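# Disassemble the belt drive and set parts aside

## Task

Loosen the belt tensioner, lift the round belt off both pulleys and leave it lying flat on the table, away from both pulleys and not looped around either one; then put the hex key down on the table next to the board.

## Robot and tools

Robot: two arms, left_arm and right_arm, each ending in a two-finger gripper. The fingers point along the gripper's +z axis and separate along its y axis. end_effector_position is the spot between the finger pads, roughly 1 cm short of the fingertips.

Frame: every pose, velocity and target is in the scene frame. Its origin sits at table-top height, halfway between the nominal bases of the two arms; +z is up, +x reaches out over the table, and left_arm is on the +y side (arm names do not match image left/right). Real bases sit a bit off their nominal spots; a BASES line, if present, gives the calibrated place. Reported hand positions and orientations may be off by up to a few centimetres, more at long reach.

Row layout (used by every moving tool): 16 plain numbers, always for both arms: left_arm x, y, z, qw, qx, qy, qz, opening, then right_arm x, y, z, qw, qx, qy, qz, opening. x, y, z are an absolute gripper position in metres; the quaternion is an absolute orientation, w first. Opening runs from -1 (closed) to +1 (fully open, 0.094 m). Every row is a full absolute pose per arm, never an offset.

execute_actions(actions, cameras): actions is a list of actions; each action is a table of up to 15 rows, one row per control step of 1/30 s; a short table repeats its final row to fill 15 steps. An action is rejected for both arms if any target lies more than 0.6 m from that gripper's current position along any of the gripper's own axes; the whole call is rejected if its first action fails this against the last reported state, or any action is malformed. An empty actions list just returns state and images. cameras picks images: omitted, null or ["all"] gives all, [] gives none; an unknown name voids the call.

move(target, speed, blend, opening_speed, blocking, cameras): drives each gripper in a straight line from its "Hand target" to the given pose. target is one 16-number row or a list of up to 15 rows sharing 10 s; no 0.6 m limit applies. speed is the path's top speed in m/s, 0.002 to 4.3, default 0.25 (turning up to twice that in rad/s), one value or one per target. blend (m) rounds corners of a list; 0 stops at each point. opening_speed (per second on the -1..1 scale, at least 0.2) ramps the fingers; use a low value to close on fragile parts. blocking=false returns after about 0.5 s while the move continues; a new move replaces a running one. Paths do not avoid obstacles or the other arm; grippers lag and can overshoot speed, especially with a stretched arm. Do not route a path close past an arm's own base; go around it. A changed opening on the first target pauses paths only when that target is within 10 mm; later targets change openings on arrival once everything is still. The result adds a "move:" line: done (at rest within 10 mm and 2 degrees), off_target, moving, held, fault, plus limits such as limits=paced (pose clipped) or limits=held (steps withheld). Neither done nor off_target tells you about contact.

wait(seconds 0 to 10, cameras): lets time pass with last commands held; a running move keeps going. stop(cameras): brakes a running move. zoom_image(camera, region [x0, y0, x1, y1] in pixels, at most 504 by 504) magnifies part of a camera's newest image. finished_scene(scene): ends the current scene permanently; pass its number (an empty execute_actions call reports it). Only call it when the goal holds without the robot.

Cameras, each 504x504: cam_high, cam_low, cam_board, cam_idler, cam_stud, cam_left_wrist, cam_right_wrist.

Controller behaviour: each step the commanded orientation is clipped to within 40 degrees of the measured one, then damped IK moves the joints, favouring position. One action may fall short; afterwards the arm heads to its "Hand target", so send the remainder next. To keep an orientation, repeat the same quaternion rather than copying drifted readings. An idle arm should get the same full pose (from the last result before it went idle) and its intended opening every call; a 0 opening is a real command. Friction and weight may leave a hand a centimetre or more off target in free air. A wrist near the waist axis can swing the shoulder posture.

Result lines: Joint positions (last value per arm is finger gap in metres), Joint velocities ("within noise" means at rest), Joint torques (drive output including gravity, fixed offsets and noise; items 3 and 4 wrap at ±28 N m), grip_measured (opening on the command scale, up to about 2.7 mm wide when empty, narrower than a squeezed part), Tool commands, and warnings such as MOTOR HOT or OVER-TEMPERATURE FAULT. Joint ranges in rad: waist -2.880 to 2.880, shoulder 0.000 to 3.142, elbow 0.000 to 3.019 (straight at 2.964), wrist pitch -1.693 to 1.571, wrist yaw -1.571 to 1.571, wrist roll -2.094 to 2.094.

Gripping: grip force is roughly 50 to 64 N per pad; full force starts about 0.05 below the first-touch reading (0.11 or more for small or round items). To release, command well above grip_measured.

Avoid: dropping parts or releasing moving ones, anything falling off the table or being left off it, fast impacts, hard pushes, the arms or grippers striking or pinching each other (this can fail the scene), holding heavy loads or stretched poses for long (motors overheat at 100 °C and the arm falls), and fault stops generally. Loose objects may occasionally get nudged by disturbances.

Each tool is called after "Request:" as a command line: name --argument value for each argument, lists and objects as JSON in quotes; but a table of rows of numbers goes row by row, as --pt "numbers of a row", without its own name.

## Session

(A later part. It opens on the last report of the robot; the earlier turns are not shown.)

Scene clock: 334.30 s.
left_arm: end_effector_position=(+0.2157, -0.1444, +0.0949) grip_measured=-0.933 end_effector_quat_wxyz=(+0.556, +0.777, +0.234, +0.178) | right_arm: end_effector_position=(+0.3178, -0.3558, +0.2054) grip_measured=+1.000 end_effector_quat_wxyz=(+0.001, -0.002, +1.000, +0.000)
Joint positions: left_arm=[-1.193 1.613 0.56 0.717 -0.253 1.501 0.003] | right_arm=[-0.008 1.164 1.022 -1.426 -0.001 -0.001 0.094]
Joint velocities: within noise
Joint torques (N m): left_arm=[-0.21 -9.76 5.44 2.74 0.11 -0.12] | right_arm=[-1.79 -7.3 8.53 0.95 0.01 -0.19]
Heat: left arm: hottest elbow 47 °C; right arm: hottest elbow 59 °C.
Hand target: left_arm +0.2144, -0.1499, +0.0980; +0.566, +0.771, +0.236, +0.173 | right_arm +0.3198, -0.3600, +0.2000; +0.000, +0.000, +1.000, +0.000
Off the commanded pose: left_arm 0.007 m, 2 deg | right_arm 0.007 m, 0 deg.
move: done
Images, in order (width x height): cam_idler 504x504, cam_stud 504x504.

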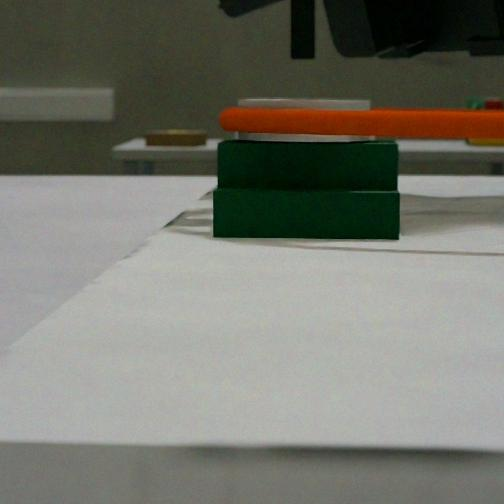

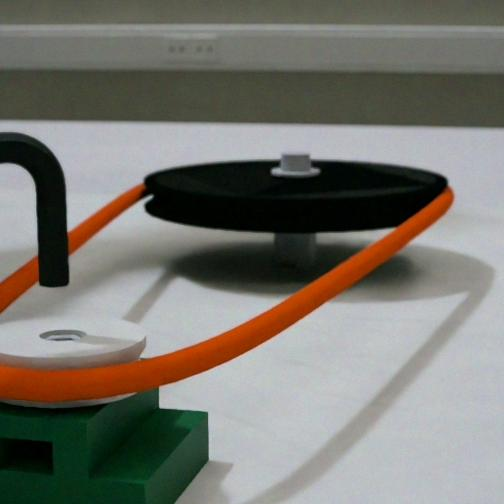

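Request:
move --target '[0.2175, -0.150, 0.088, 0.5661, 0.7707, 0.2356, 0.1730, -1.0, 0.32, -0.36, 0.20, 0, 0, 1, 0, 1]' --speed 0.04 --cameras '["cam_idler", "cam_stud"]'

Scene clock: 338.80 s.
left_arm: end_effector_position=(+0.2152, -0.1465, +0.0859) grip_measured=-0.933 end_effector_quat_wxyz=(+0.558, +0.777, +0.232, +0.175) | right_arm: end_effector_position=(+0.3178, -0.3558, +0.2054) grip_measured=+1.000 end_effector_quat_wxyz=(+0.001, -0.002, +1.000, +0.000)
Joint positions: left_arm=[-1.193 1.648 0.56 0.755 -0.246 1.501 0.003] | right_arm=[-0.008 1.164 1.022 -1.426 -0.001 -0.001 0.094]
Joint velocities: within noise
Joint torques (N m): left_arm=[0.5 -9.82 5.16 2.86 0.11 -0.11] | right_arm=[-1.79 -7.3 8.53 0.96 0.01 -0.19]
Heat: left arm: hottest elbow 47 °C; right arm: hottest elbow 59 °C.
Hand target: left_arm +0.2174, -0.1499, +0.0879; +0.566, +0.771, +0.236, +0.173 | right_arm +0.3198, -0.3600, +0.2000; +0.000, +0.000, +1.000, +0.000
Off the commanded pose: left_arm 0.005 m, 1 deg | right_arm 0.007 m, 0 deg.
move: done
Images, in order (width x height): cam_idler 504x504, cam_stud 504x504.

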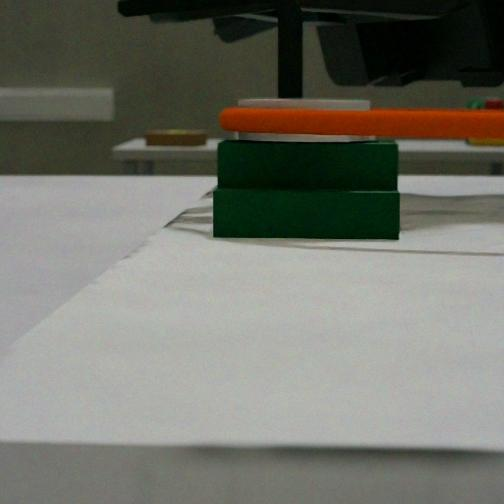

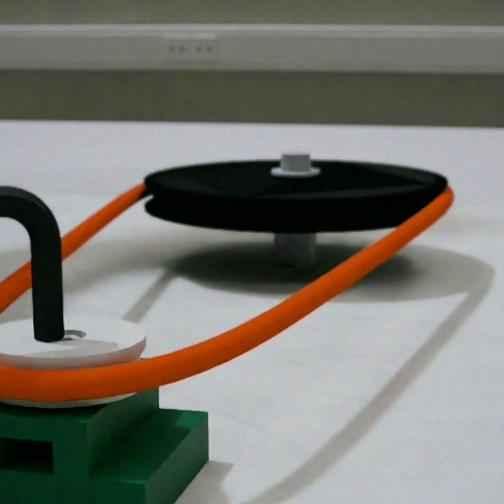

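Request:
move --target '[0.2200, -0.1440, 0.088, 0.5661, 0.7707, 0.2356, 0.1730, -1.0, 0.32, -0.36, 0.20, 0, 0, 1, 0, 1]' --speed 0.04 --cameras '["cam_idler", "cam_stud"]'

Scene clock: 346.03 s.
left_arm: end_effector_position=(+0.2157, -0.1471, +0.0871) grip_measured=-0.933 end_effector_quat_wxyz=(+0.561, +0.776, +0.231, +0.172) | right_arm: end_effector_position=(+0.3178, -0.3558, +0.2054) grip_measured=+1.000 end_effector_quat_wxyz=(+0.001, -0.002, +1.000, +0.000)
Joint positions: left_arm=[-1.189 1.648 0.56 0.761 -0.235 1.501 0.003] | right_arm=[-0.008 1.164 1.022 -1.426 -0.001 -0.001 0.094]
Joint velocities: within noise
Joint torques (N m): left_arm=[1.08 -10.7 4.27 2.84 0.14 -0.07] | right_arm=[-1.79 -7.24 8.55 0.96 0.01 -0.19]
Heat: left arm: hottest elbow 46 °C; right arm: hottest elbow 58 °C.
Hand target: left_arm +0.2199, -0.1440, +0.0880; +0.566, +0.771, +0.236, +0.173 | right_arm +0.3198, -0.3600, +0.2000; +0.000, +0.000, +1.000, +0.000
Off the commanded pose: left_arm 0.005 m, 1 deg | right_arm 0.007 m, 0 deg.
move: done
Images, in order (width x height): cam_idler 504x504, cam_stud 504x504.

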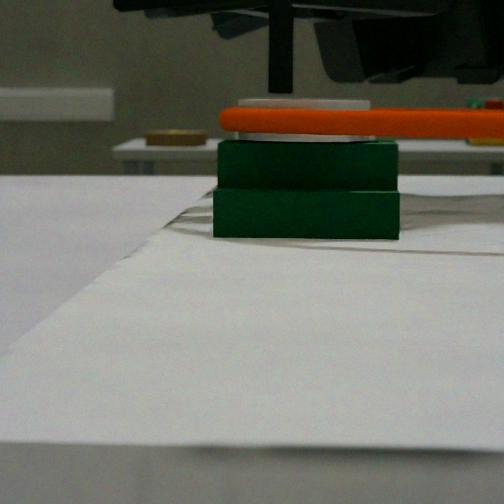

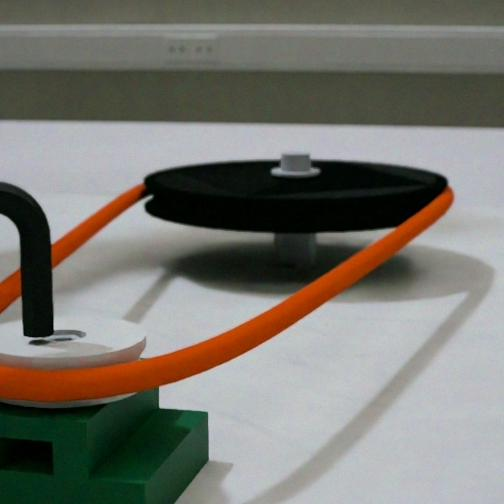

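Request:
move --pt "0.2170 -0.157 0.135 0.5661 0.7707 0.2356 0.1730 -1.0 0.32 -0.36 0.20 0 0 1 0 1" --pt "0.2165 -0.1465 0.098 0.5661 0.7707 0.2356 0.1730 -1.0 0.32 -0.36 0.20 0 0 1 0 1" --speed 0.06 --cameras '["cam_idler", "cam_stud"]'

Scene clock: 353.33 s.
left_arm: end_effector_position=(+0.2166, -0.1446, +0.0977) grip_measured=-0.933 end_effector_quat_wxyz=(+0.559, +0.776, +0.234, +0.176) | right_arm: end_effector_position=(+0.3178, -0.3558, +0.2054) grip_measured=+1.000 end_effector_quat_wxyz=(+0.001, -0.002, +1.000, +0.000)
Joint positions: left_arm=[-1.189 1.609 0.56 0.72 -0.246 1.501 0.003] | right_arm=[-0.008 1.164 1.022 -1.426 -0.001 -0.001 0.094]
Joint velocities: within noise
Joint torques (N m): left_arm=[0.09 -9.76 4.98 2.81 0.12 -0.1] | right_arm=[-1.67 -7.36 8.53 0.94 0.02 -0.18]
Heat: left arm: hottest elbow 46 °C; right arm: hottest elbow 58 °C.
Hand target: left_arm +0.2164, -0.1464, +0.0980; +0.566, +0.771, +0.236, +0.173 | right_arm +0.3198, -0.3599, +0.2000; +0.000, +0.000, +1.000, +0.000
Off the commanded pose: left_arm 0.002 m, 1 deg | right_arm 0.007 m, 0 deg.
move: done
Images, in order (width x height): cam_idler 504x504, cam_stud 504x504.

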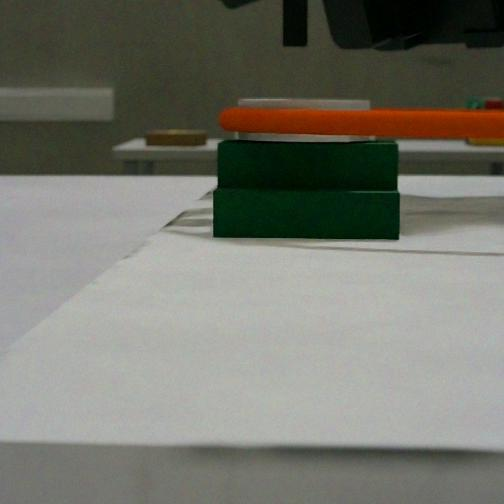

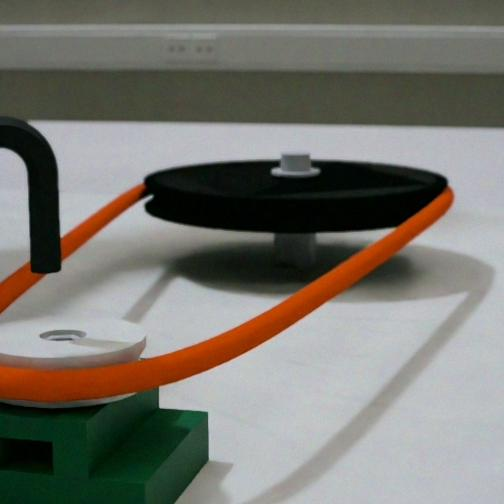

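Request:
move --pt "0.2225 -0.152 0.135 0.5661 0.7707 0.2356 0.1730 -1.0 0.32 -0.36 0.20 0 0 1 0 1" --pt "0.2215 -0.1405 0.098 0.5661 0.7707 0.2356 0.1730 -1.0 0.32 -0.36 0.20 0 0 1 0 1" --speed 0.06 --cameras '["cam_idler", "cam_stud"]'

Scene clock: 358.03 s.
left_arm: end_effector_position=(+0.2173, -0.1455, +0.1025) grip_measured=-0.933 end_effector_quat_wxyz=(+0.565, +0.773, +0.231, +0.171) | right_arm: end_effector_position=(+0.3178, -0.3558, +0.2054) grip_measured=+1.000 end_effector_quat_wxyz=(+0.001, -0.002, +1.000, +0.000)
Joint positions: left_arm=[-1.183 1.601 0.56 0.725 -0.229 1.501 0.003] | right_arm=[-0.008 1.164 1.022 -1.426 -0.001 -0.001 0.094]
Joint velocities: within noise
Joint torques (N m): left_arm=[1.26 -9.76 4.26 2.76 0.12 -0.05] | right_arm=[-1.73 -7.36 8.55 0.95 0.01 -0.19]
Heat: left arm: hottest elbow 46 °C; right arm: hottest elbow 57 °C.
Hand target: left_arm +0.2215, -0.1404, +0.0980; +0.566, +0.771, +0.236, +0.173 | right_arm +0.3198, -0.3599, +0.2000; +0.000, +0.000, +1.000, +0.000
Off the commanded pose: left_arm 0.008 m, 1 deg | right_arm 0.007 m, 0 deg.
move: done
Images, in order (width x height): cam_idler 504x504, cam_stud 504x504.

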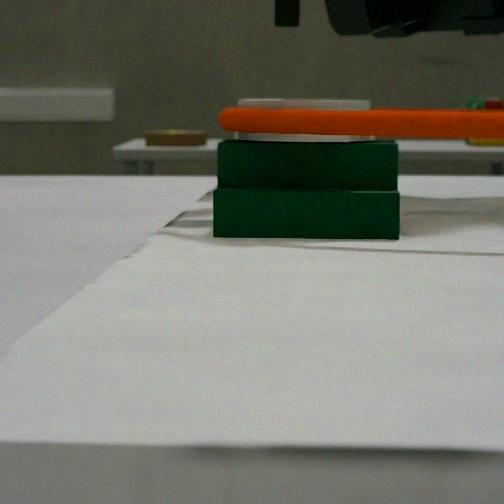

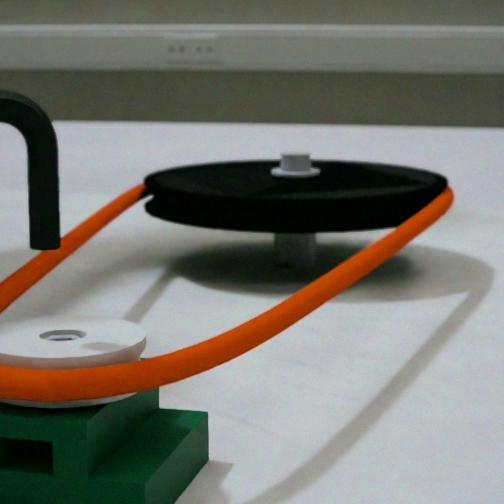

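Request:
move --target '[0.2240, -0.1380, 0.090, 0.5661, 0.7707, 0.2356, 0.1730, -1.0, 0.32, -0.36, 0.20, 0, 0, 1, 0, 1]' --speed 0.06 --cameras '["cam_idler", "cam_stud"]'

Scene clock: 366.27 s.
left_arm: end_effector_position=(+0.2192, -0.1418, +0.0931) grip_measured=-0.933 end_effector_quat_wxyz=(+0.564, +0.774, +0.232, +0.170) | right_arm: end_effector_position=(+0.3178, -0.3558, +0.2054) grip_measured=+1.000 end_effector_quat_wxyz=(+0.001, -0.002, +1.000, +0.000)
Joint positions: left_arm=[-1.174 1.625 0.549 0.758 -0.22 1.501 0.003] | right_arm=[-0.008 1.164 1.022 -1.426 -0.001 -0.001 0.094]
Joint velocities: within noise
Joint torques (N m): left_arm=[1.2 -9.64 4.31 2.85 0.12 -0.03] | right_arm=[-1.67 -7.3 8.53 0.91 0.01 -0.19]
Heat: left arm: hottest elbow 45 °C; right arm: hottest elbow 57 °C.
Hand target: left_arm +0.2238, -0.1380, +0.0901; +0.566, +0.771, +0.236, +0.173 | right_arm +0.3198, -0.3599, +0.2000; +0.000, +0.000, +1.000, +0.000
Off the commanded pose: left_arm 0.007 m, 1 deg | right_arm 0.007 m, 0 deg.
move: done
Images, in order (width x height): cam_idler 504x504, cam_stud 504x504.

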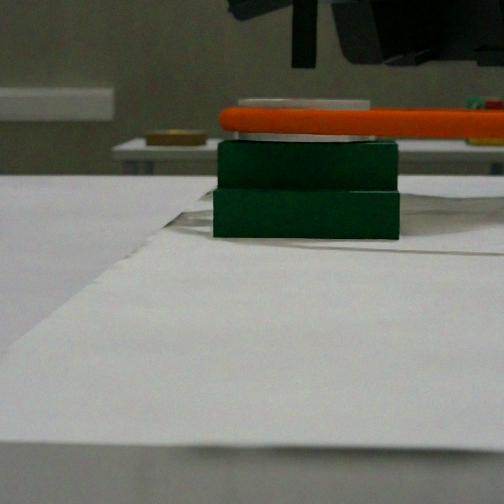

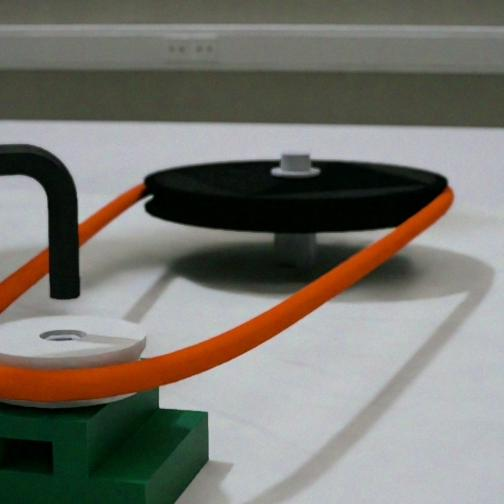

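Request:
move --target '[0.2236, -0.1370, 0.084, 0.5661, 0.7707, 0.2356, 0.1730, -1.0, 0.32, -0.36, 0.20, 0, 0, 1, 0, 1]' --speed 0.04 --cameras '["cam_idler", "cam_stud"]'

Scene clock: 371.73 s.
left_arm: end_effector_position=(+0.2190, -0.1406, +0.0869) grip_measured=-0.933 end_effector_quat_wxyz=(+0.564, +0.774, +0.232, +0.170) | right_arm: end_effector_position=(+0.3178, -0.3558, +0.2054) grip_measured=+1.000 end_effector_quat_wxyz=(+0.001, -0.002, +1.000, +0.000)
Joint positions: left_arm=[-1.174 1.644 0.544 0.782 -0.22 1.501 0.003] | right_arm=[-0.008 1.164 1.022 -1.426 -0.001 -0.001 0.094]
Joint velocities: within noise
Joint torques (N m): left_arm=[1.2 -9.82 4.18 2.85 0.13 -0.02] | right_arm=[-1.79 -7.3 8.54 0.95 0.01 -0.17]
Heat: left arm: hottest elbow 45 °C; right arm: hottest elbow 57 °C.
Hand target: left_arm +0.2235, -0.1369, +0.0841; +0.566, +0.771, +0.236, +0.173 | right_arm +0.3198, -0.3599, +0.2000; +0.000, +0.000, +1.000, +0.000
Off the commanded pose: left_arm 0.007 m, 1 deg | right_arm 0.007 m, 0 deg.
move: done
Images, in order (width x height): cam_idler 504x504, cam_stud 504x504.

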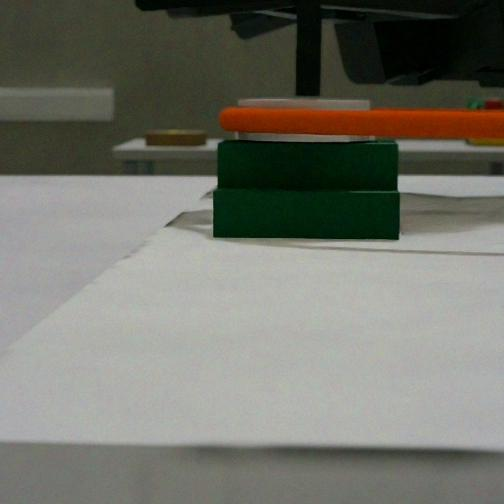

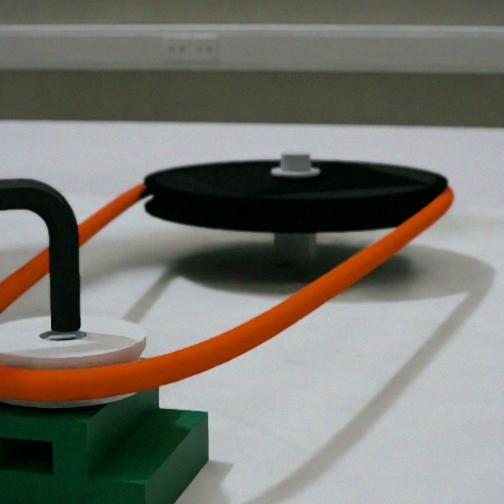

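Request:
zoom_image --camera "cam_stud" --region '[0, 270, 150, 420]'

Request:
zoom_image --camera "cam_idler" --region '[230, 60, 380, 160]'

Request:
zoom_image --camera "cam_board" --region '[20, 80, 140, 240]'

Scaled by 3.360.

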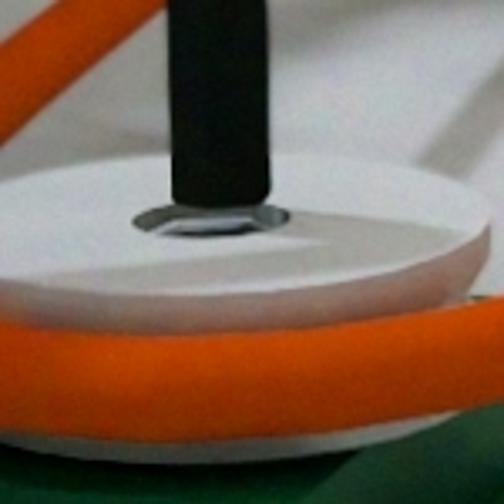

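Scaled by 3.360.

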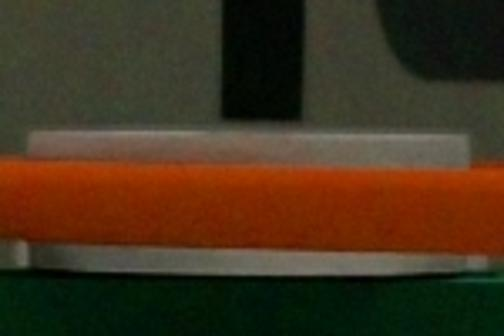

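This scene's latest camera images include none from cam_board. They are from: cam_idler, cam_stud. cam_board's image comes with the result of a call that names it in "cameras".

Request:
move --target '[0.2228, -0.1388, 0.079, 0.5661, 0.7707, 0.2356, 0.1730, -1.0, 0.32, -0.36, 0.20, 0, 0, 1, 0, 1]' --speed 0.03 --cameras '["cam_idler", "cam_stud", "cam_board"]'

Scene clock: 379.53 s.
left_arm: end_effector_position=(+0.2193, -0.1415, +0.0844) grip_measured=-0.933 end_effector_quat_wxyz=(+0.567, +0.772, +0.232, +0.171) | right_arm: end_effector_position=(+0.3178, -0.3558, +0.2054) grip_measured=+1.000 end_effector_quat_wxyz=(+0.001, -0.002, +1.000, +0.000)
Joint positions: left_arm=[-1.174 1.66 0.544 0.805 -0.22 1.501 0.003] | right_arm=[-0.008 1.164 1.022 -1.426 -0.001 -0.001 0.094]
Joint velocities: within noise
Joint torques (N m): left_arm=[0.85 -9.64 4.3 2.67 0 -0.04] | right_arm=[-1.85 -7.41 8.54 0.94 0 -0.19]
Heat: left arm: hottest elbow 45 °C; right arm: hottest elbow 57 °C.
Hand target: left_arm +0.2227, -0.1387, +0.0791; +0.566, +0.771, +0.236, +0.173 | right_arm +0.3198, -0.3599, +0.2000; +0.000, +0.000, +1.000, +0.000
Off the commanded pose: left_arm 0.007 m, 1 deg | right_arm 0.007 m, 0 deg.
move: done
Images, in order (width x height): cam_board 504x504, cam_idler 504x504, cam_stud 504x504.

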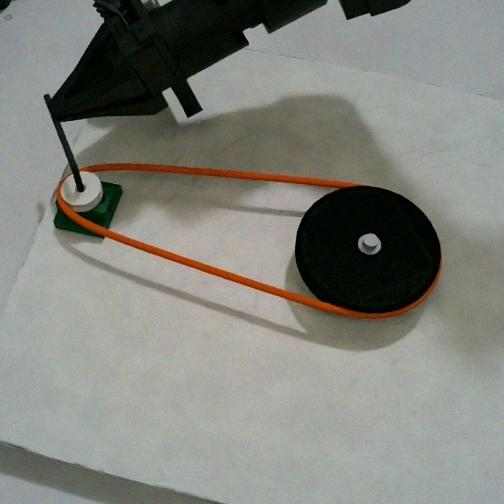

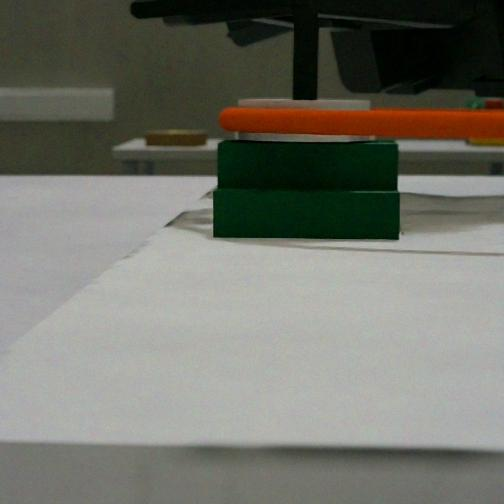

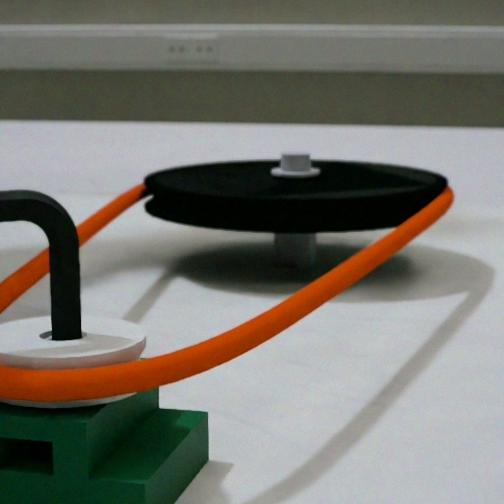

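Request:
zoom_image --camera "cam_stud" --region '[0, 270, 150, 420]'

Request:
zoom_image --camera "cam_idler" --region '[230, 60, 380, 160]'

Request:
zoom_image --camera "cam_board" --region '[30, 80, 130, 240]'

Scaled by 3.360.

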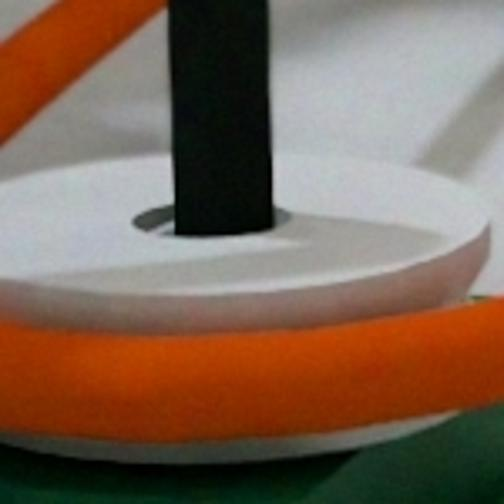

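Scaled by 3.360.

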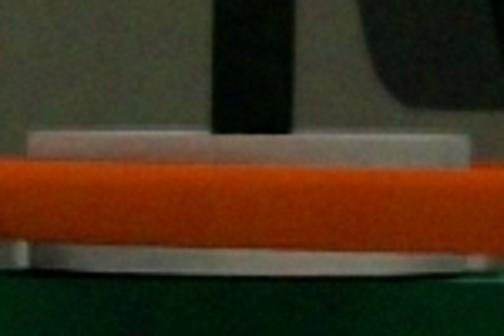

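Scaled by 3.150.

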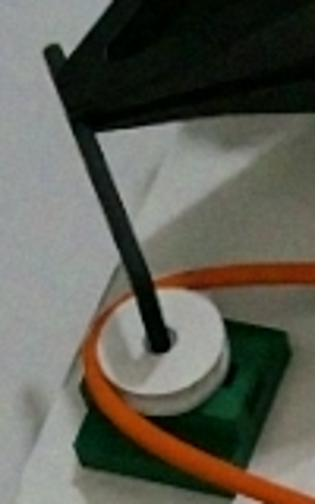

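Request:
move --target '[0.2200, -0.1400, 0.074, 0.5661, 0.7707, 0.2356, 0.1730, -1.0, 0.32, -0.36, 0.20, 0, 0, 1, 0, 1]' --speed 0.03 --cameras '["cam_idler", "cam_stud", "cam_board"]'

Request:
zoom_image --camera "cam_stud" --region '[0, 270, 150, 420]'

Request:
zoom_image --camera "cam_idler" --region '[230, 60, 380, 160]'

Scene clock: 388.77 s.
left_arm: end_effector_position=(+0.2203, -0.1422, +0.0835) grip_measured=-0.933 end_effector_quat_wxyz=(+0.571, +0.768, +0.233, +0.172) | right_arm: end_effector_position=(+0.3178, -0.3558, +0.2054) grip_measured=+1.000 end_effector_quat_wxyz=(+0.001, -0.002, +1.000, +0.000)
Joint positions: left_arm=[-1.174 1.673 0.544 0.828 -0.224 1.501 0.003] | right_arm=[-0.008 1.164 1.022 -1.426 -0.001 -0.001 0.094]
Joint velocities: within noise
Joint torques (N m): left_arm=[0.09 -8.94 4.15 2.45 -0.13 -0.06] | right_arm=[-1.79 -7.36 8.54 0.92 0.01 -0.18]
Heat: left arm: hottest elbow 44 °C; right arm: hottest elbow 56 °C.
Hand target: left_arm +0.2199, -0.1398, +0.0742; +0.566, +0.771, +0.236, +0.173 | right_arm +0.3198, -0.3599, +0.2000; +0.000, +0.000, +1.000, +0.000
Off the commanded pose: left_arm 0.010 m, 1 deg | right_arm 0.007 m, 0 deg.
move: done
Images, in order (width x height): cam_board 504x504, cam_idler 504x504, cam_stud 504x504.

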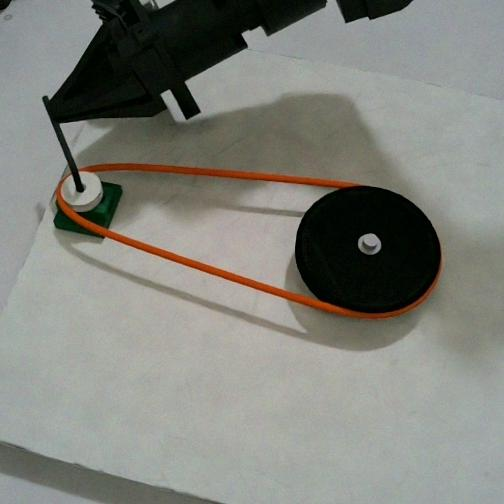

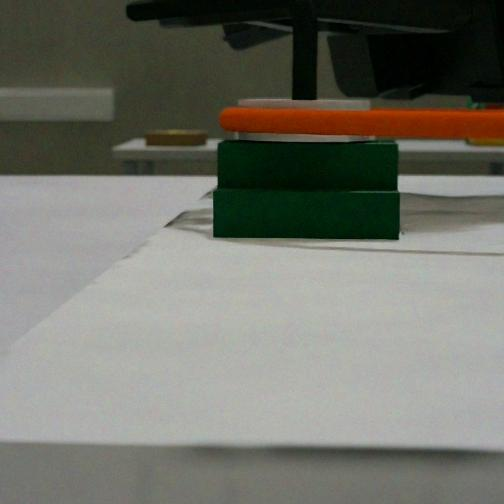

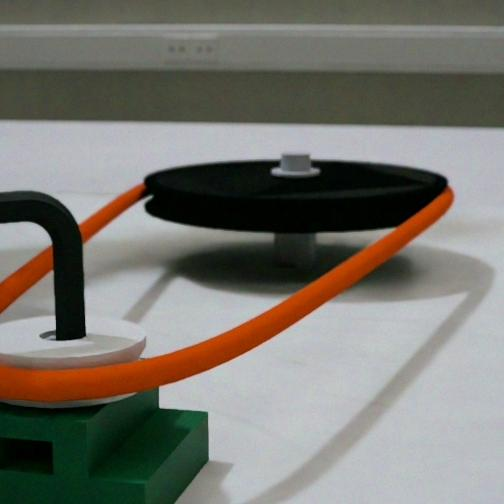

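Scaled by 3.360.

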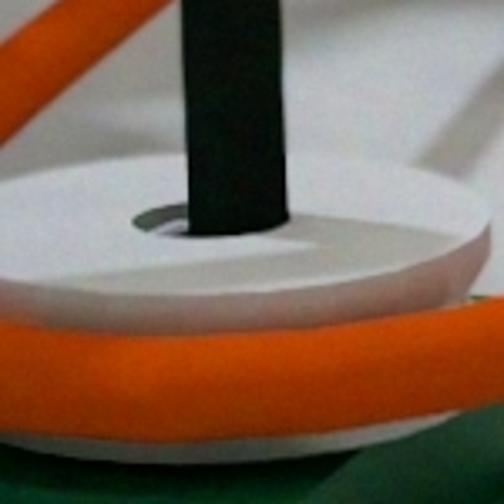

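Scaled by 3.360.

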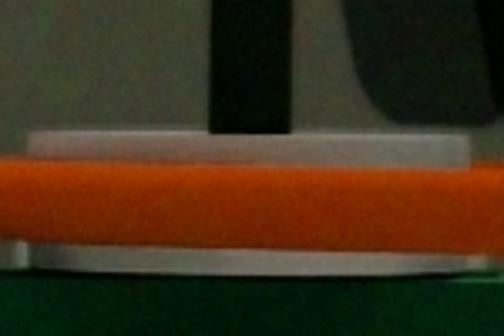

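Request:
move --target '[0.2140, -0.1400, 0.077, 0.5661, 0.7707, 0.2356, 0.1730, -1.0, 0.32, -0.36, 0.20, 0, 0, 1, 0, 1]' --speed 0.03 --cameras '["cam_idler", "cam_stud"]'

Request:
zoom_image --camera "cam_stud" --region '[0, 270, 150, 420]'

Request:
zoom_image --camera "cam_idler" --region '[230, 60, 380, 160]'

Scene clock: 396.33 s.
left_arm: end_effector_position=(+0.2197, -0.1420, +0.0835) grip_measured=-0.933 end_effector_quat_wxyz=(+0.570, +0.767, +0.235, +0.177) | right_arm: end_effector_position=(+0.3178, -0.3558, +0.2054) grip_measured=+1.000 end_effector_quat_wxyz=(+0.001, -0.002, +1.000, +0.000)
Joint positions: left_arm=[-1.18 1.673 0.544 0.829 -0.24 1.501 0.003] | right_arm=[-0.008 1.164 1.022 -1.426 -0.001 -0.001 0.094]
Joint velocities: within noise
Joint torques (N m): left_arm=[-0.73 -10.29 3.82 2.07 -0.1 -0.1] | right_arm=[-1.67 -7.3 8.53 0.94 0.02 -0.18]
Heat: left arm: hottest elbow 44 °C; right arm: hottest elbow 56 °C.
Hand target: left_arm +0.2142, -0.1399, +0.0770; +0.566, +0.771, +0.236, +0.173 | right_arm +0.3198, -0.3599, +0.2000; +0.000, +0.000, +1.000, +0.000
Off the commanded pose: left_arm 0.009 m, 1 deg | right_arm 0.007 m, 0 deg.
move: done
Images, in order (width x height): cam_idler 504x504, cam_stud 504x504.

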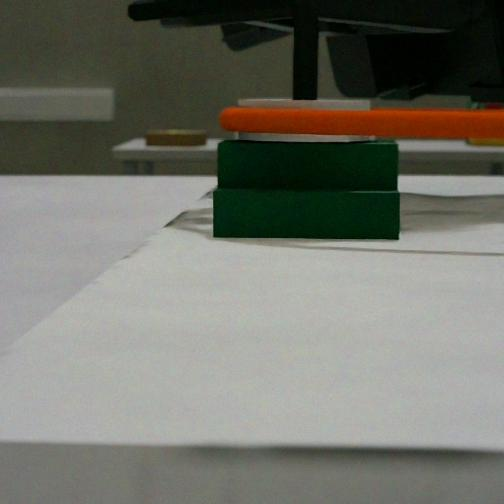

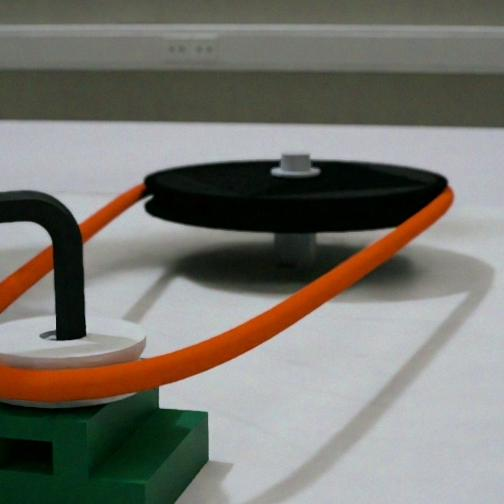

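Scaled by 3.360.

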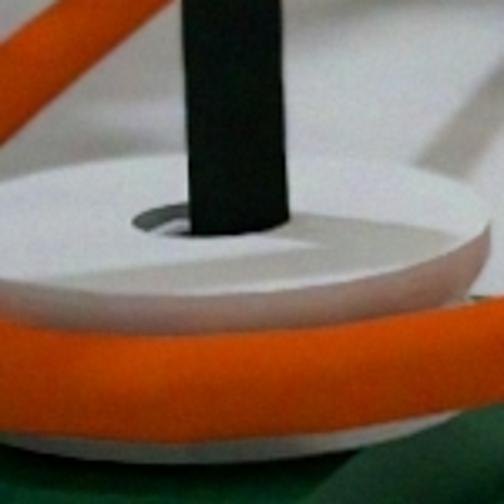

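Scaled by 3.360.

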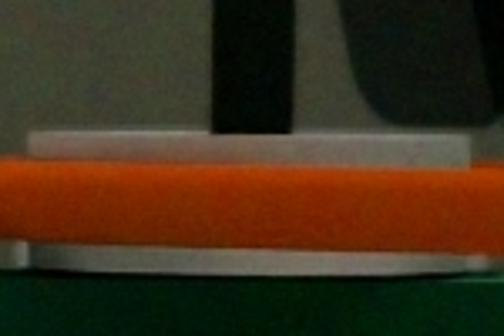

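Request:
move --target '[0.2080, -0.1410, 0.080, 0.5661, 0.7707, 0.2356, 0.1730, -1.0, 0.32, -0.36, 0.20, 0, 0, 1, 0, 1]' --speed 0.03 --cameras '["cam_idler", "cam_stud"]'

Request:
zoom_image --camera "cam_stud" --region '[0, 270, 150, 420]'

Request:
zoom_image --camera "cam_idler" --region '[230, 60, 380, 160]'

Scene clock: 401.47 s.
left_arm: end_effector_position=(+0.2158, -0.1433, +0.0838) grip_measured=-0.933 end_effector_quat_wxyz=(+0.570, +0.767, +0.235, +0.180) | right_arm: end_effector_position=(+0.3178, -0.3558, +0.2054) grip_measured=+1.000 end_effector_quat_wxyz=(+0.001, -0.002, +1.000, +0.000)
Joint positions: left_arm=[-1.194 1.673 0.544 0.829 -0.257 1.501 0.003] | right_arm=[-0.008 1.164 1.022 -1.426 -0.001 -0.001 0.094]
Joint velocities: within noise
Joint torques (N m): left_arm=[-1.03 -11.34 3.7 1.66 -0.04 -0.16] | right_arm=[-1.73 -7.41 8.53 0.92 0.01 -0.19]
Heat: left arm: hottest elbow 44 °C; right arm: hottest elbow 56 °C.
Hand target: left_arm +0.2081, -0.1410, +0.0799; +0.566, +0.771, +0.236, +0.173 | right_arm +0.3198, -0.3599, +0.2000; +0.000, +0.000, +1.000, +0.000
Off the commanded pose: left_arm 0.009 m, 1 deg | right_arm 0.007 m, 0 deg.
move: done
Images, in order (width x height): cam_idler 504x504, cam_stud 504x504.

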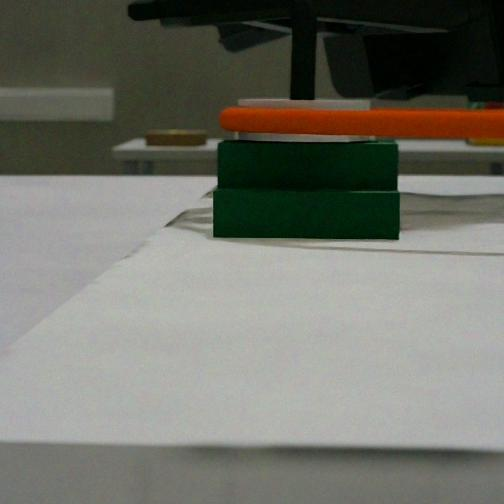

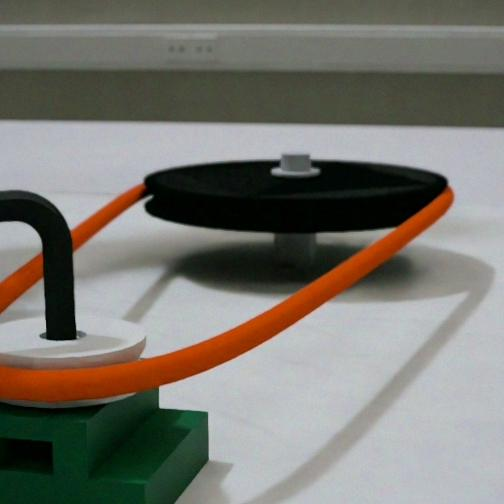

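Scaled by 3.360.

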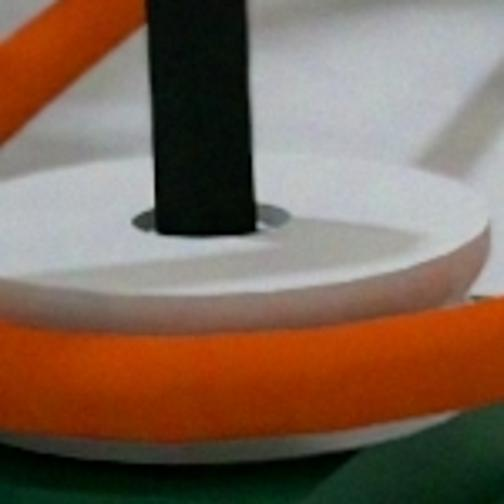

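Scaled by 3.360.

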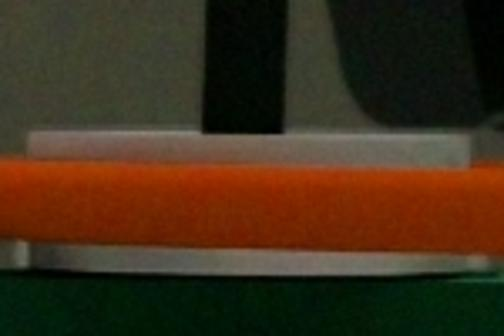

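Request:
move --pt "0.2080 -0.1405 0.072 0.5661 0.7707 0.2356 0.1730 -1.0 0.32 -0.36 0.20 0 0 1 0 1" --pt "0.2103 -0.1449 0.072 0.5563 0.7573 0.2756 0.2025 -1.0 0.32 -0.36 0.20 0 0 1 0 1" --speed 0.04 --cameras '["cam_idler", "cam_stud"]'

Request:
zoom_image --camera "cam_stud" --region '[0, 270, 150, 420]'

Request:
zoom_image --camera "cam_idler" --region '[230, 60, 380, 160]'

Scene clock: 413.67 s.
left_arm: end_effector_position=(+0.2129, -0.1390, +0.0815) grip_measured=-0.936 end_effector_quat_wxyz=(+0.562, +0.754, +0.268, +0.211) | right_arm: end_effector_position=(+0.3178, -0.3558, +0.2054) grip_measured=+1.000 end_effector_quat_wxyz=(+0.001, -0.002, +1.000, +0.000)
Joint positions: left_arm=[-1.239 1.683 0.544 0.831 -0.394 1.467 0.003] | right_arm=[-0.008 1.164 1.022 -1.426 -0.001 -0.001 0.094]
Joint velocities: within noise
Joint torques (N m): left_arm=[-0.73 -8.7 5.46 1.48 -0.18 -0.29] | right_arm=[-1.73 -7.24 8.51 0.96 0.01 -0.19]
Heat: left arm: hottest elbow 43 °C; right arm: hottest elbow 56 °C.
Hand target: left_arm +0.2102, -0.1445, +0.0720; +0.556, +0.757, +0.275, +0.203 | right_arm +0.3198, -0.3599, +0.2000; +0.000, +0.000, +1.000, +0.000
Off the commanded pose: left_arm 0.012 m, 2 deg | right_arm 0.007 m, 0 deg.
move: off_target (left_arm)
Images, in order (width x height): cam_idler 504x504, cam_stud 504x504.

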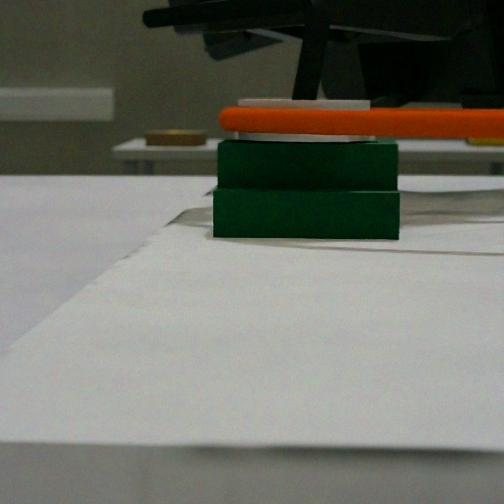

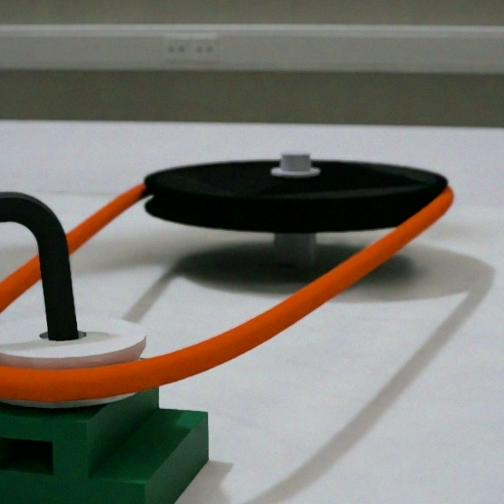

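Scaled by 3.360.

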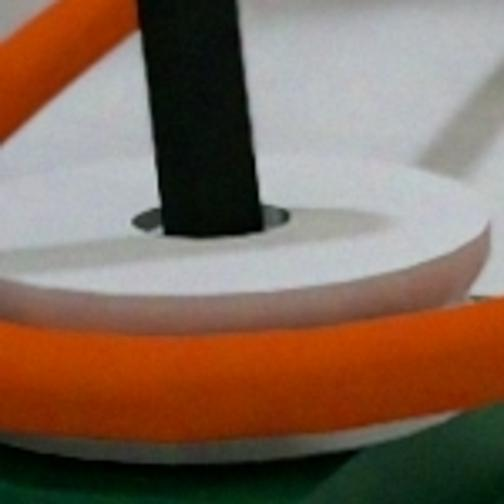

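Scaled by 3.360.

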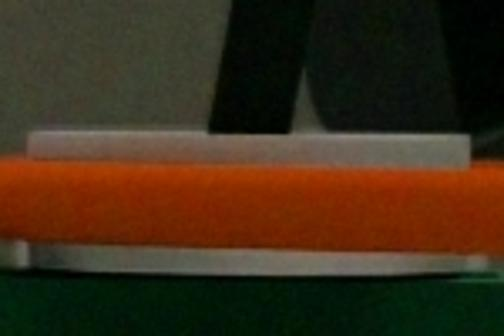

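Request:
move --pt "0.2146 -0.1500 0.074 0.5663 0.7645 0.2556 0.1877 -1.0 0.32 -0.36 0.20 0 0 1 0 1" --speed 0.04 --cameras '["cam_idler", "cam_stud"]'

Request:
zoom_image --camera "cam_stud" --region '[0, 180, 240, 420]'

Request:
zoom_image --camera "cam_idler" --region '[230, 0, 390, 160]'

Scene clock: 421.93 s.
left_arm: end_effector_position=(+0.2124, -0.1418, +0.0802) grip_measured=-0.936 end_effector_quat_wxyz=(+0.565, +0.761, +0.254, +0.193) | right_arm: end_effector_position=(+0.3178, -0.3558, +0.2054) grip_measured=+1.000 end_effector_quat_wxyz=(+0.001, -0.002, +1.000, +0.000)
Joint positions: left_arm=[-1.223 1.684 0.544 0.831 -0.332 1.475 0.003] | right_arm=[-0.008 1.164 1.022 -1.426 -0.001 -0.001 0.094]
Joint velocities: within noise
Joint torques (N m): left_arm=[0.5 -8.35 5.87 2.04 0.46 -0.1] | right_arm=[-1.73 -7.3 8.53 0.95 0.01 -0.18]
Heat: left arm: hottest elbow 44 °C; right arm: hottest elbow 56 °C.
Hand target: left_arm +0.2144, -0.1496, +0.0741; +0.565, +0.762, +0.255, +0.187 | right_arm +0.3198, -0.3599, +0.2000; +0.000, +0.000, +1.000, +0.000
Off the commanded pose: left_arm 0.010 m, 1 deg | right_arm 0.007 m, 0 deg.
move: done
Images, in order (width x height): cam_idler 504x504, cam_stud 504x504.

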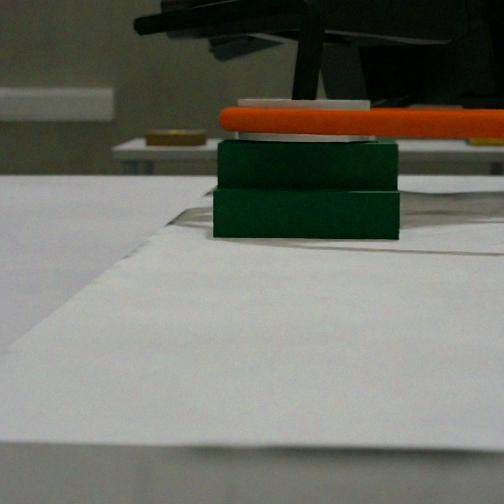

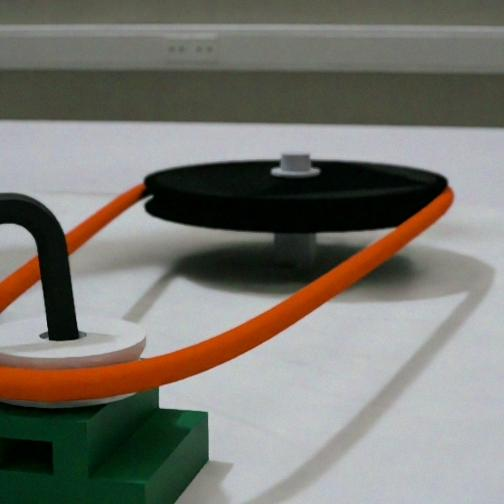

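Scaled by 2.100.

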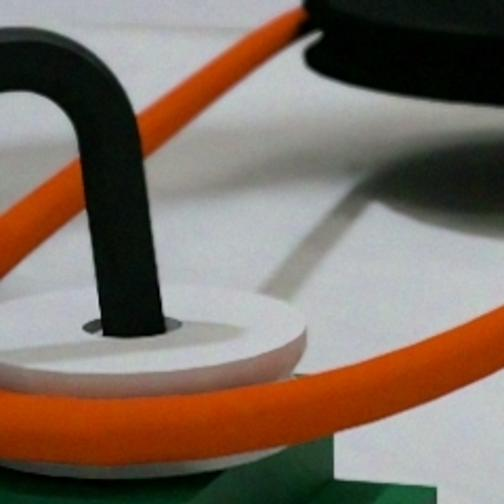

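Scaled by 3.150.

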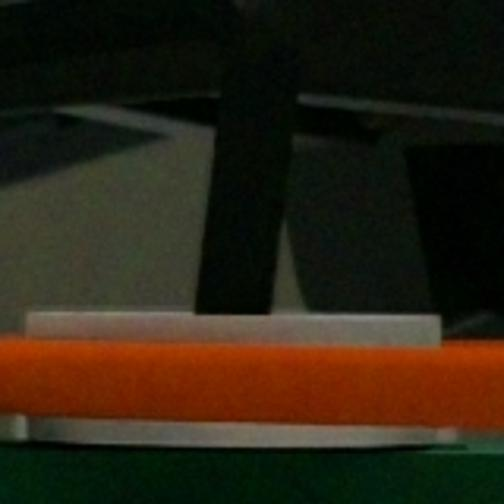

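Request:
move --pt "0.2175 -0.1550 0.074 0.5663 0.7645 0.2556 0.1877 -1.0 0.32 -0.36 0.20 0 0 1 0 1" --speed 0.04 --cameras '["cam_idler", "cam_stud"]'

Request:
zoom_image --camera "cam_stud" --region '[0, 180, 240, 420]'

Request:
zoom_image --camera "cam_idler" --region '[230, 0, 390, 160]'

Scene clock: 426.10 s.
left_arm: end_effector_position=(+0.2140, -0.1446, +0.0796) grip_measured=-0.936 end_effector_quat_wxyz=(+0.565, +0.761, +0.254, +0.193) | right_arm: end_effector_position=(+0.3178, -0.3558, +0.2054) grip_measured=+1.000 end_effector_quat_wxyz=(+0.001, -0.002, +1.000, +0.000)
Joint positions: left_arm=[-1.22 1.691 0.552 0.831 -0.328 1.477 0.003] | right_arm=[-0.008 1.164 1.022 -1.426 -0.001 -0.001 0.094]
Joint velocities: within noise
Joint torques (N m): left_arm=[0.56 -8.41 6.34 1.85 0.47 -0.1] | right_arm=[-1.79 -7.24 8.51 0.96 0.02 -0.19]
Heat: left arm: hottest elbow 44 °C; right arm: hottest elbow 56 °C.
Hand target: left_arm +0.2172, -0.1545, +0.0740; +0.565, +0.762, +0.255, +0.187 | right_arm +0.3198, -0.3599, +0.2000; +0.000, +0.000, +1.000, +0.000
Off the commanded pose: left_arm 0.012 m, 1 deg | right_arm 0.007 m, 0 deg.
move: off_target (left_arm)
Images, in order (width x height): cam_idler 504x504, cam_stud 504x504.

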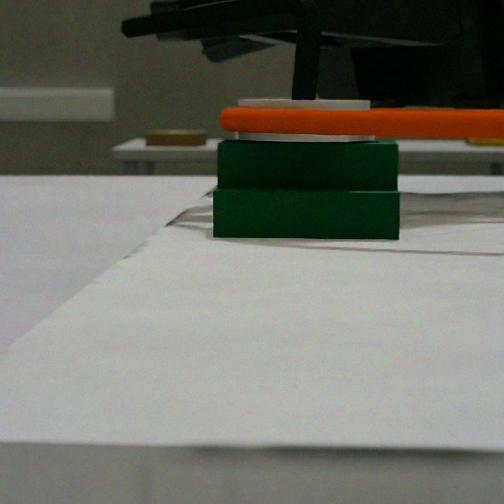

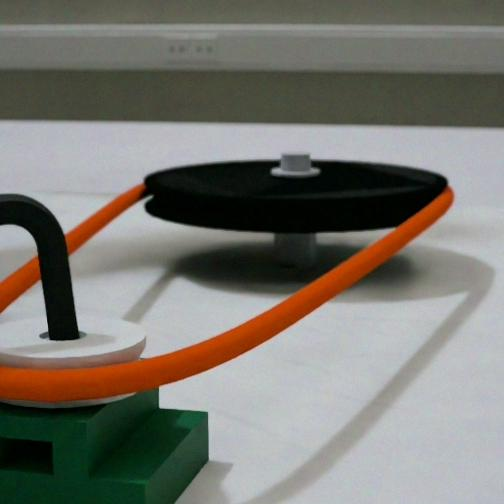

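Scaled by 2.100.

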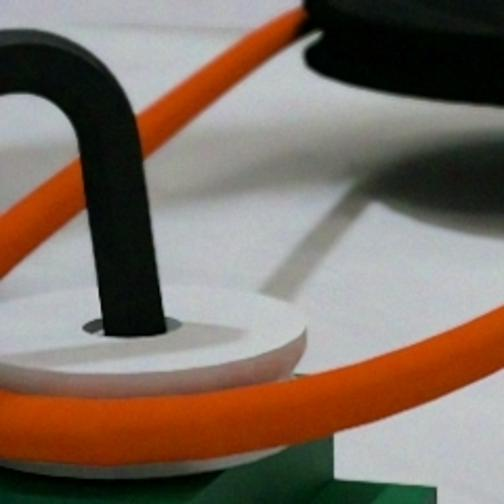

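Scaled by 3.150.

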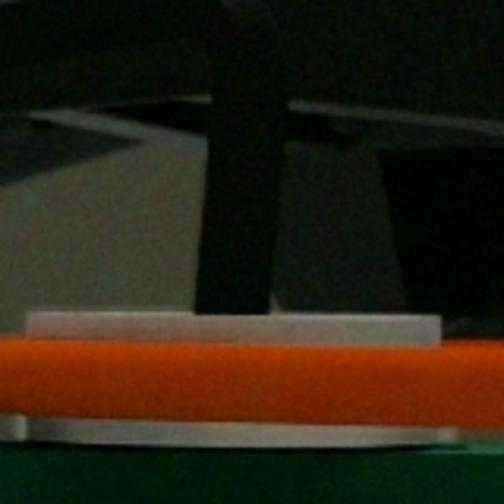

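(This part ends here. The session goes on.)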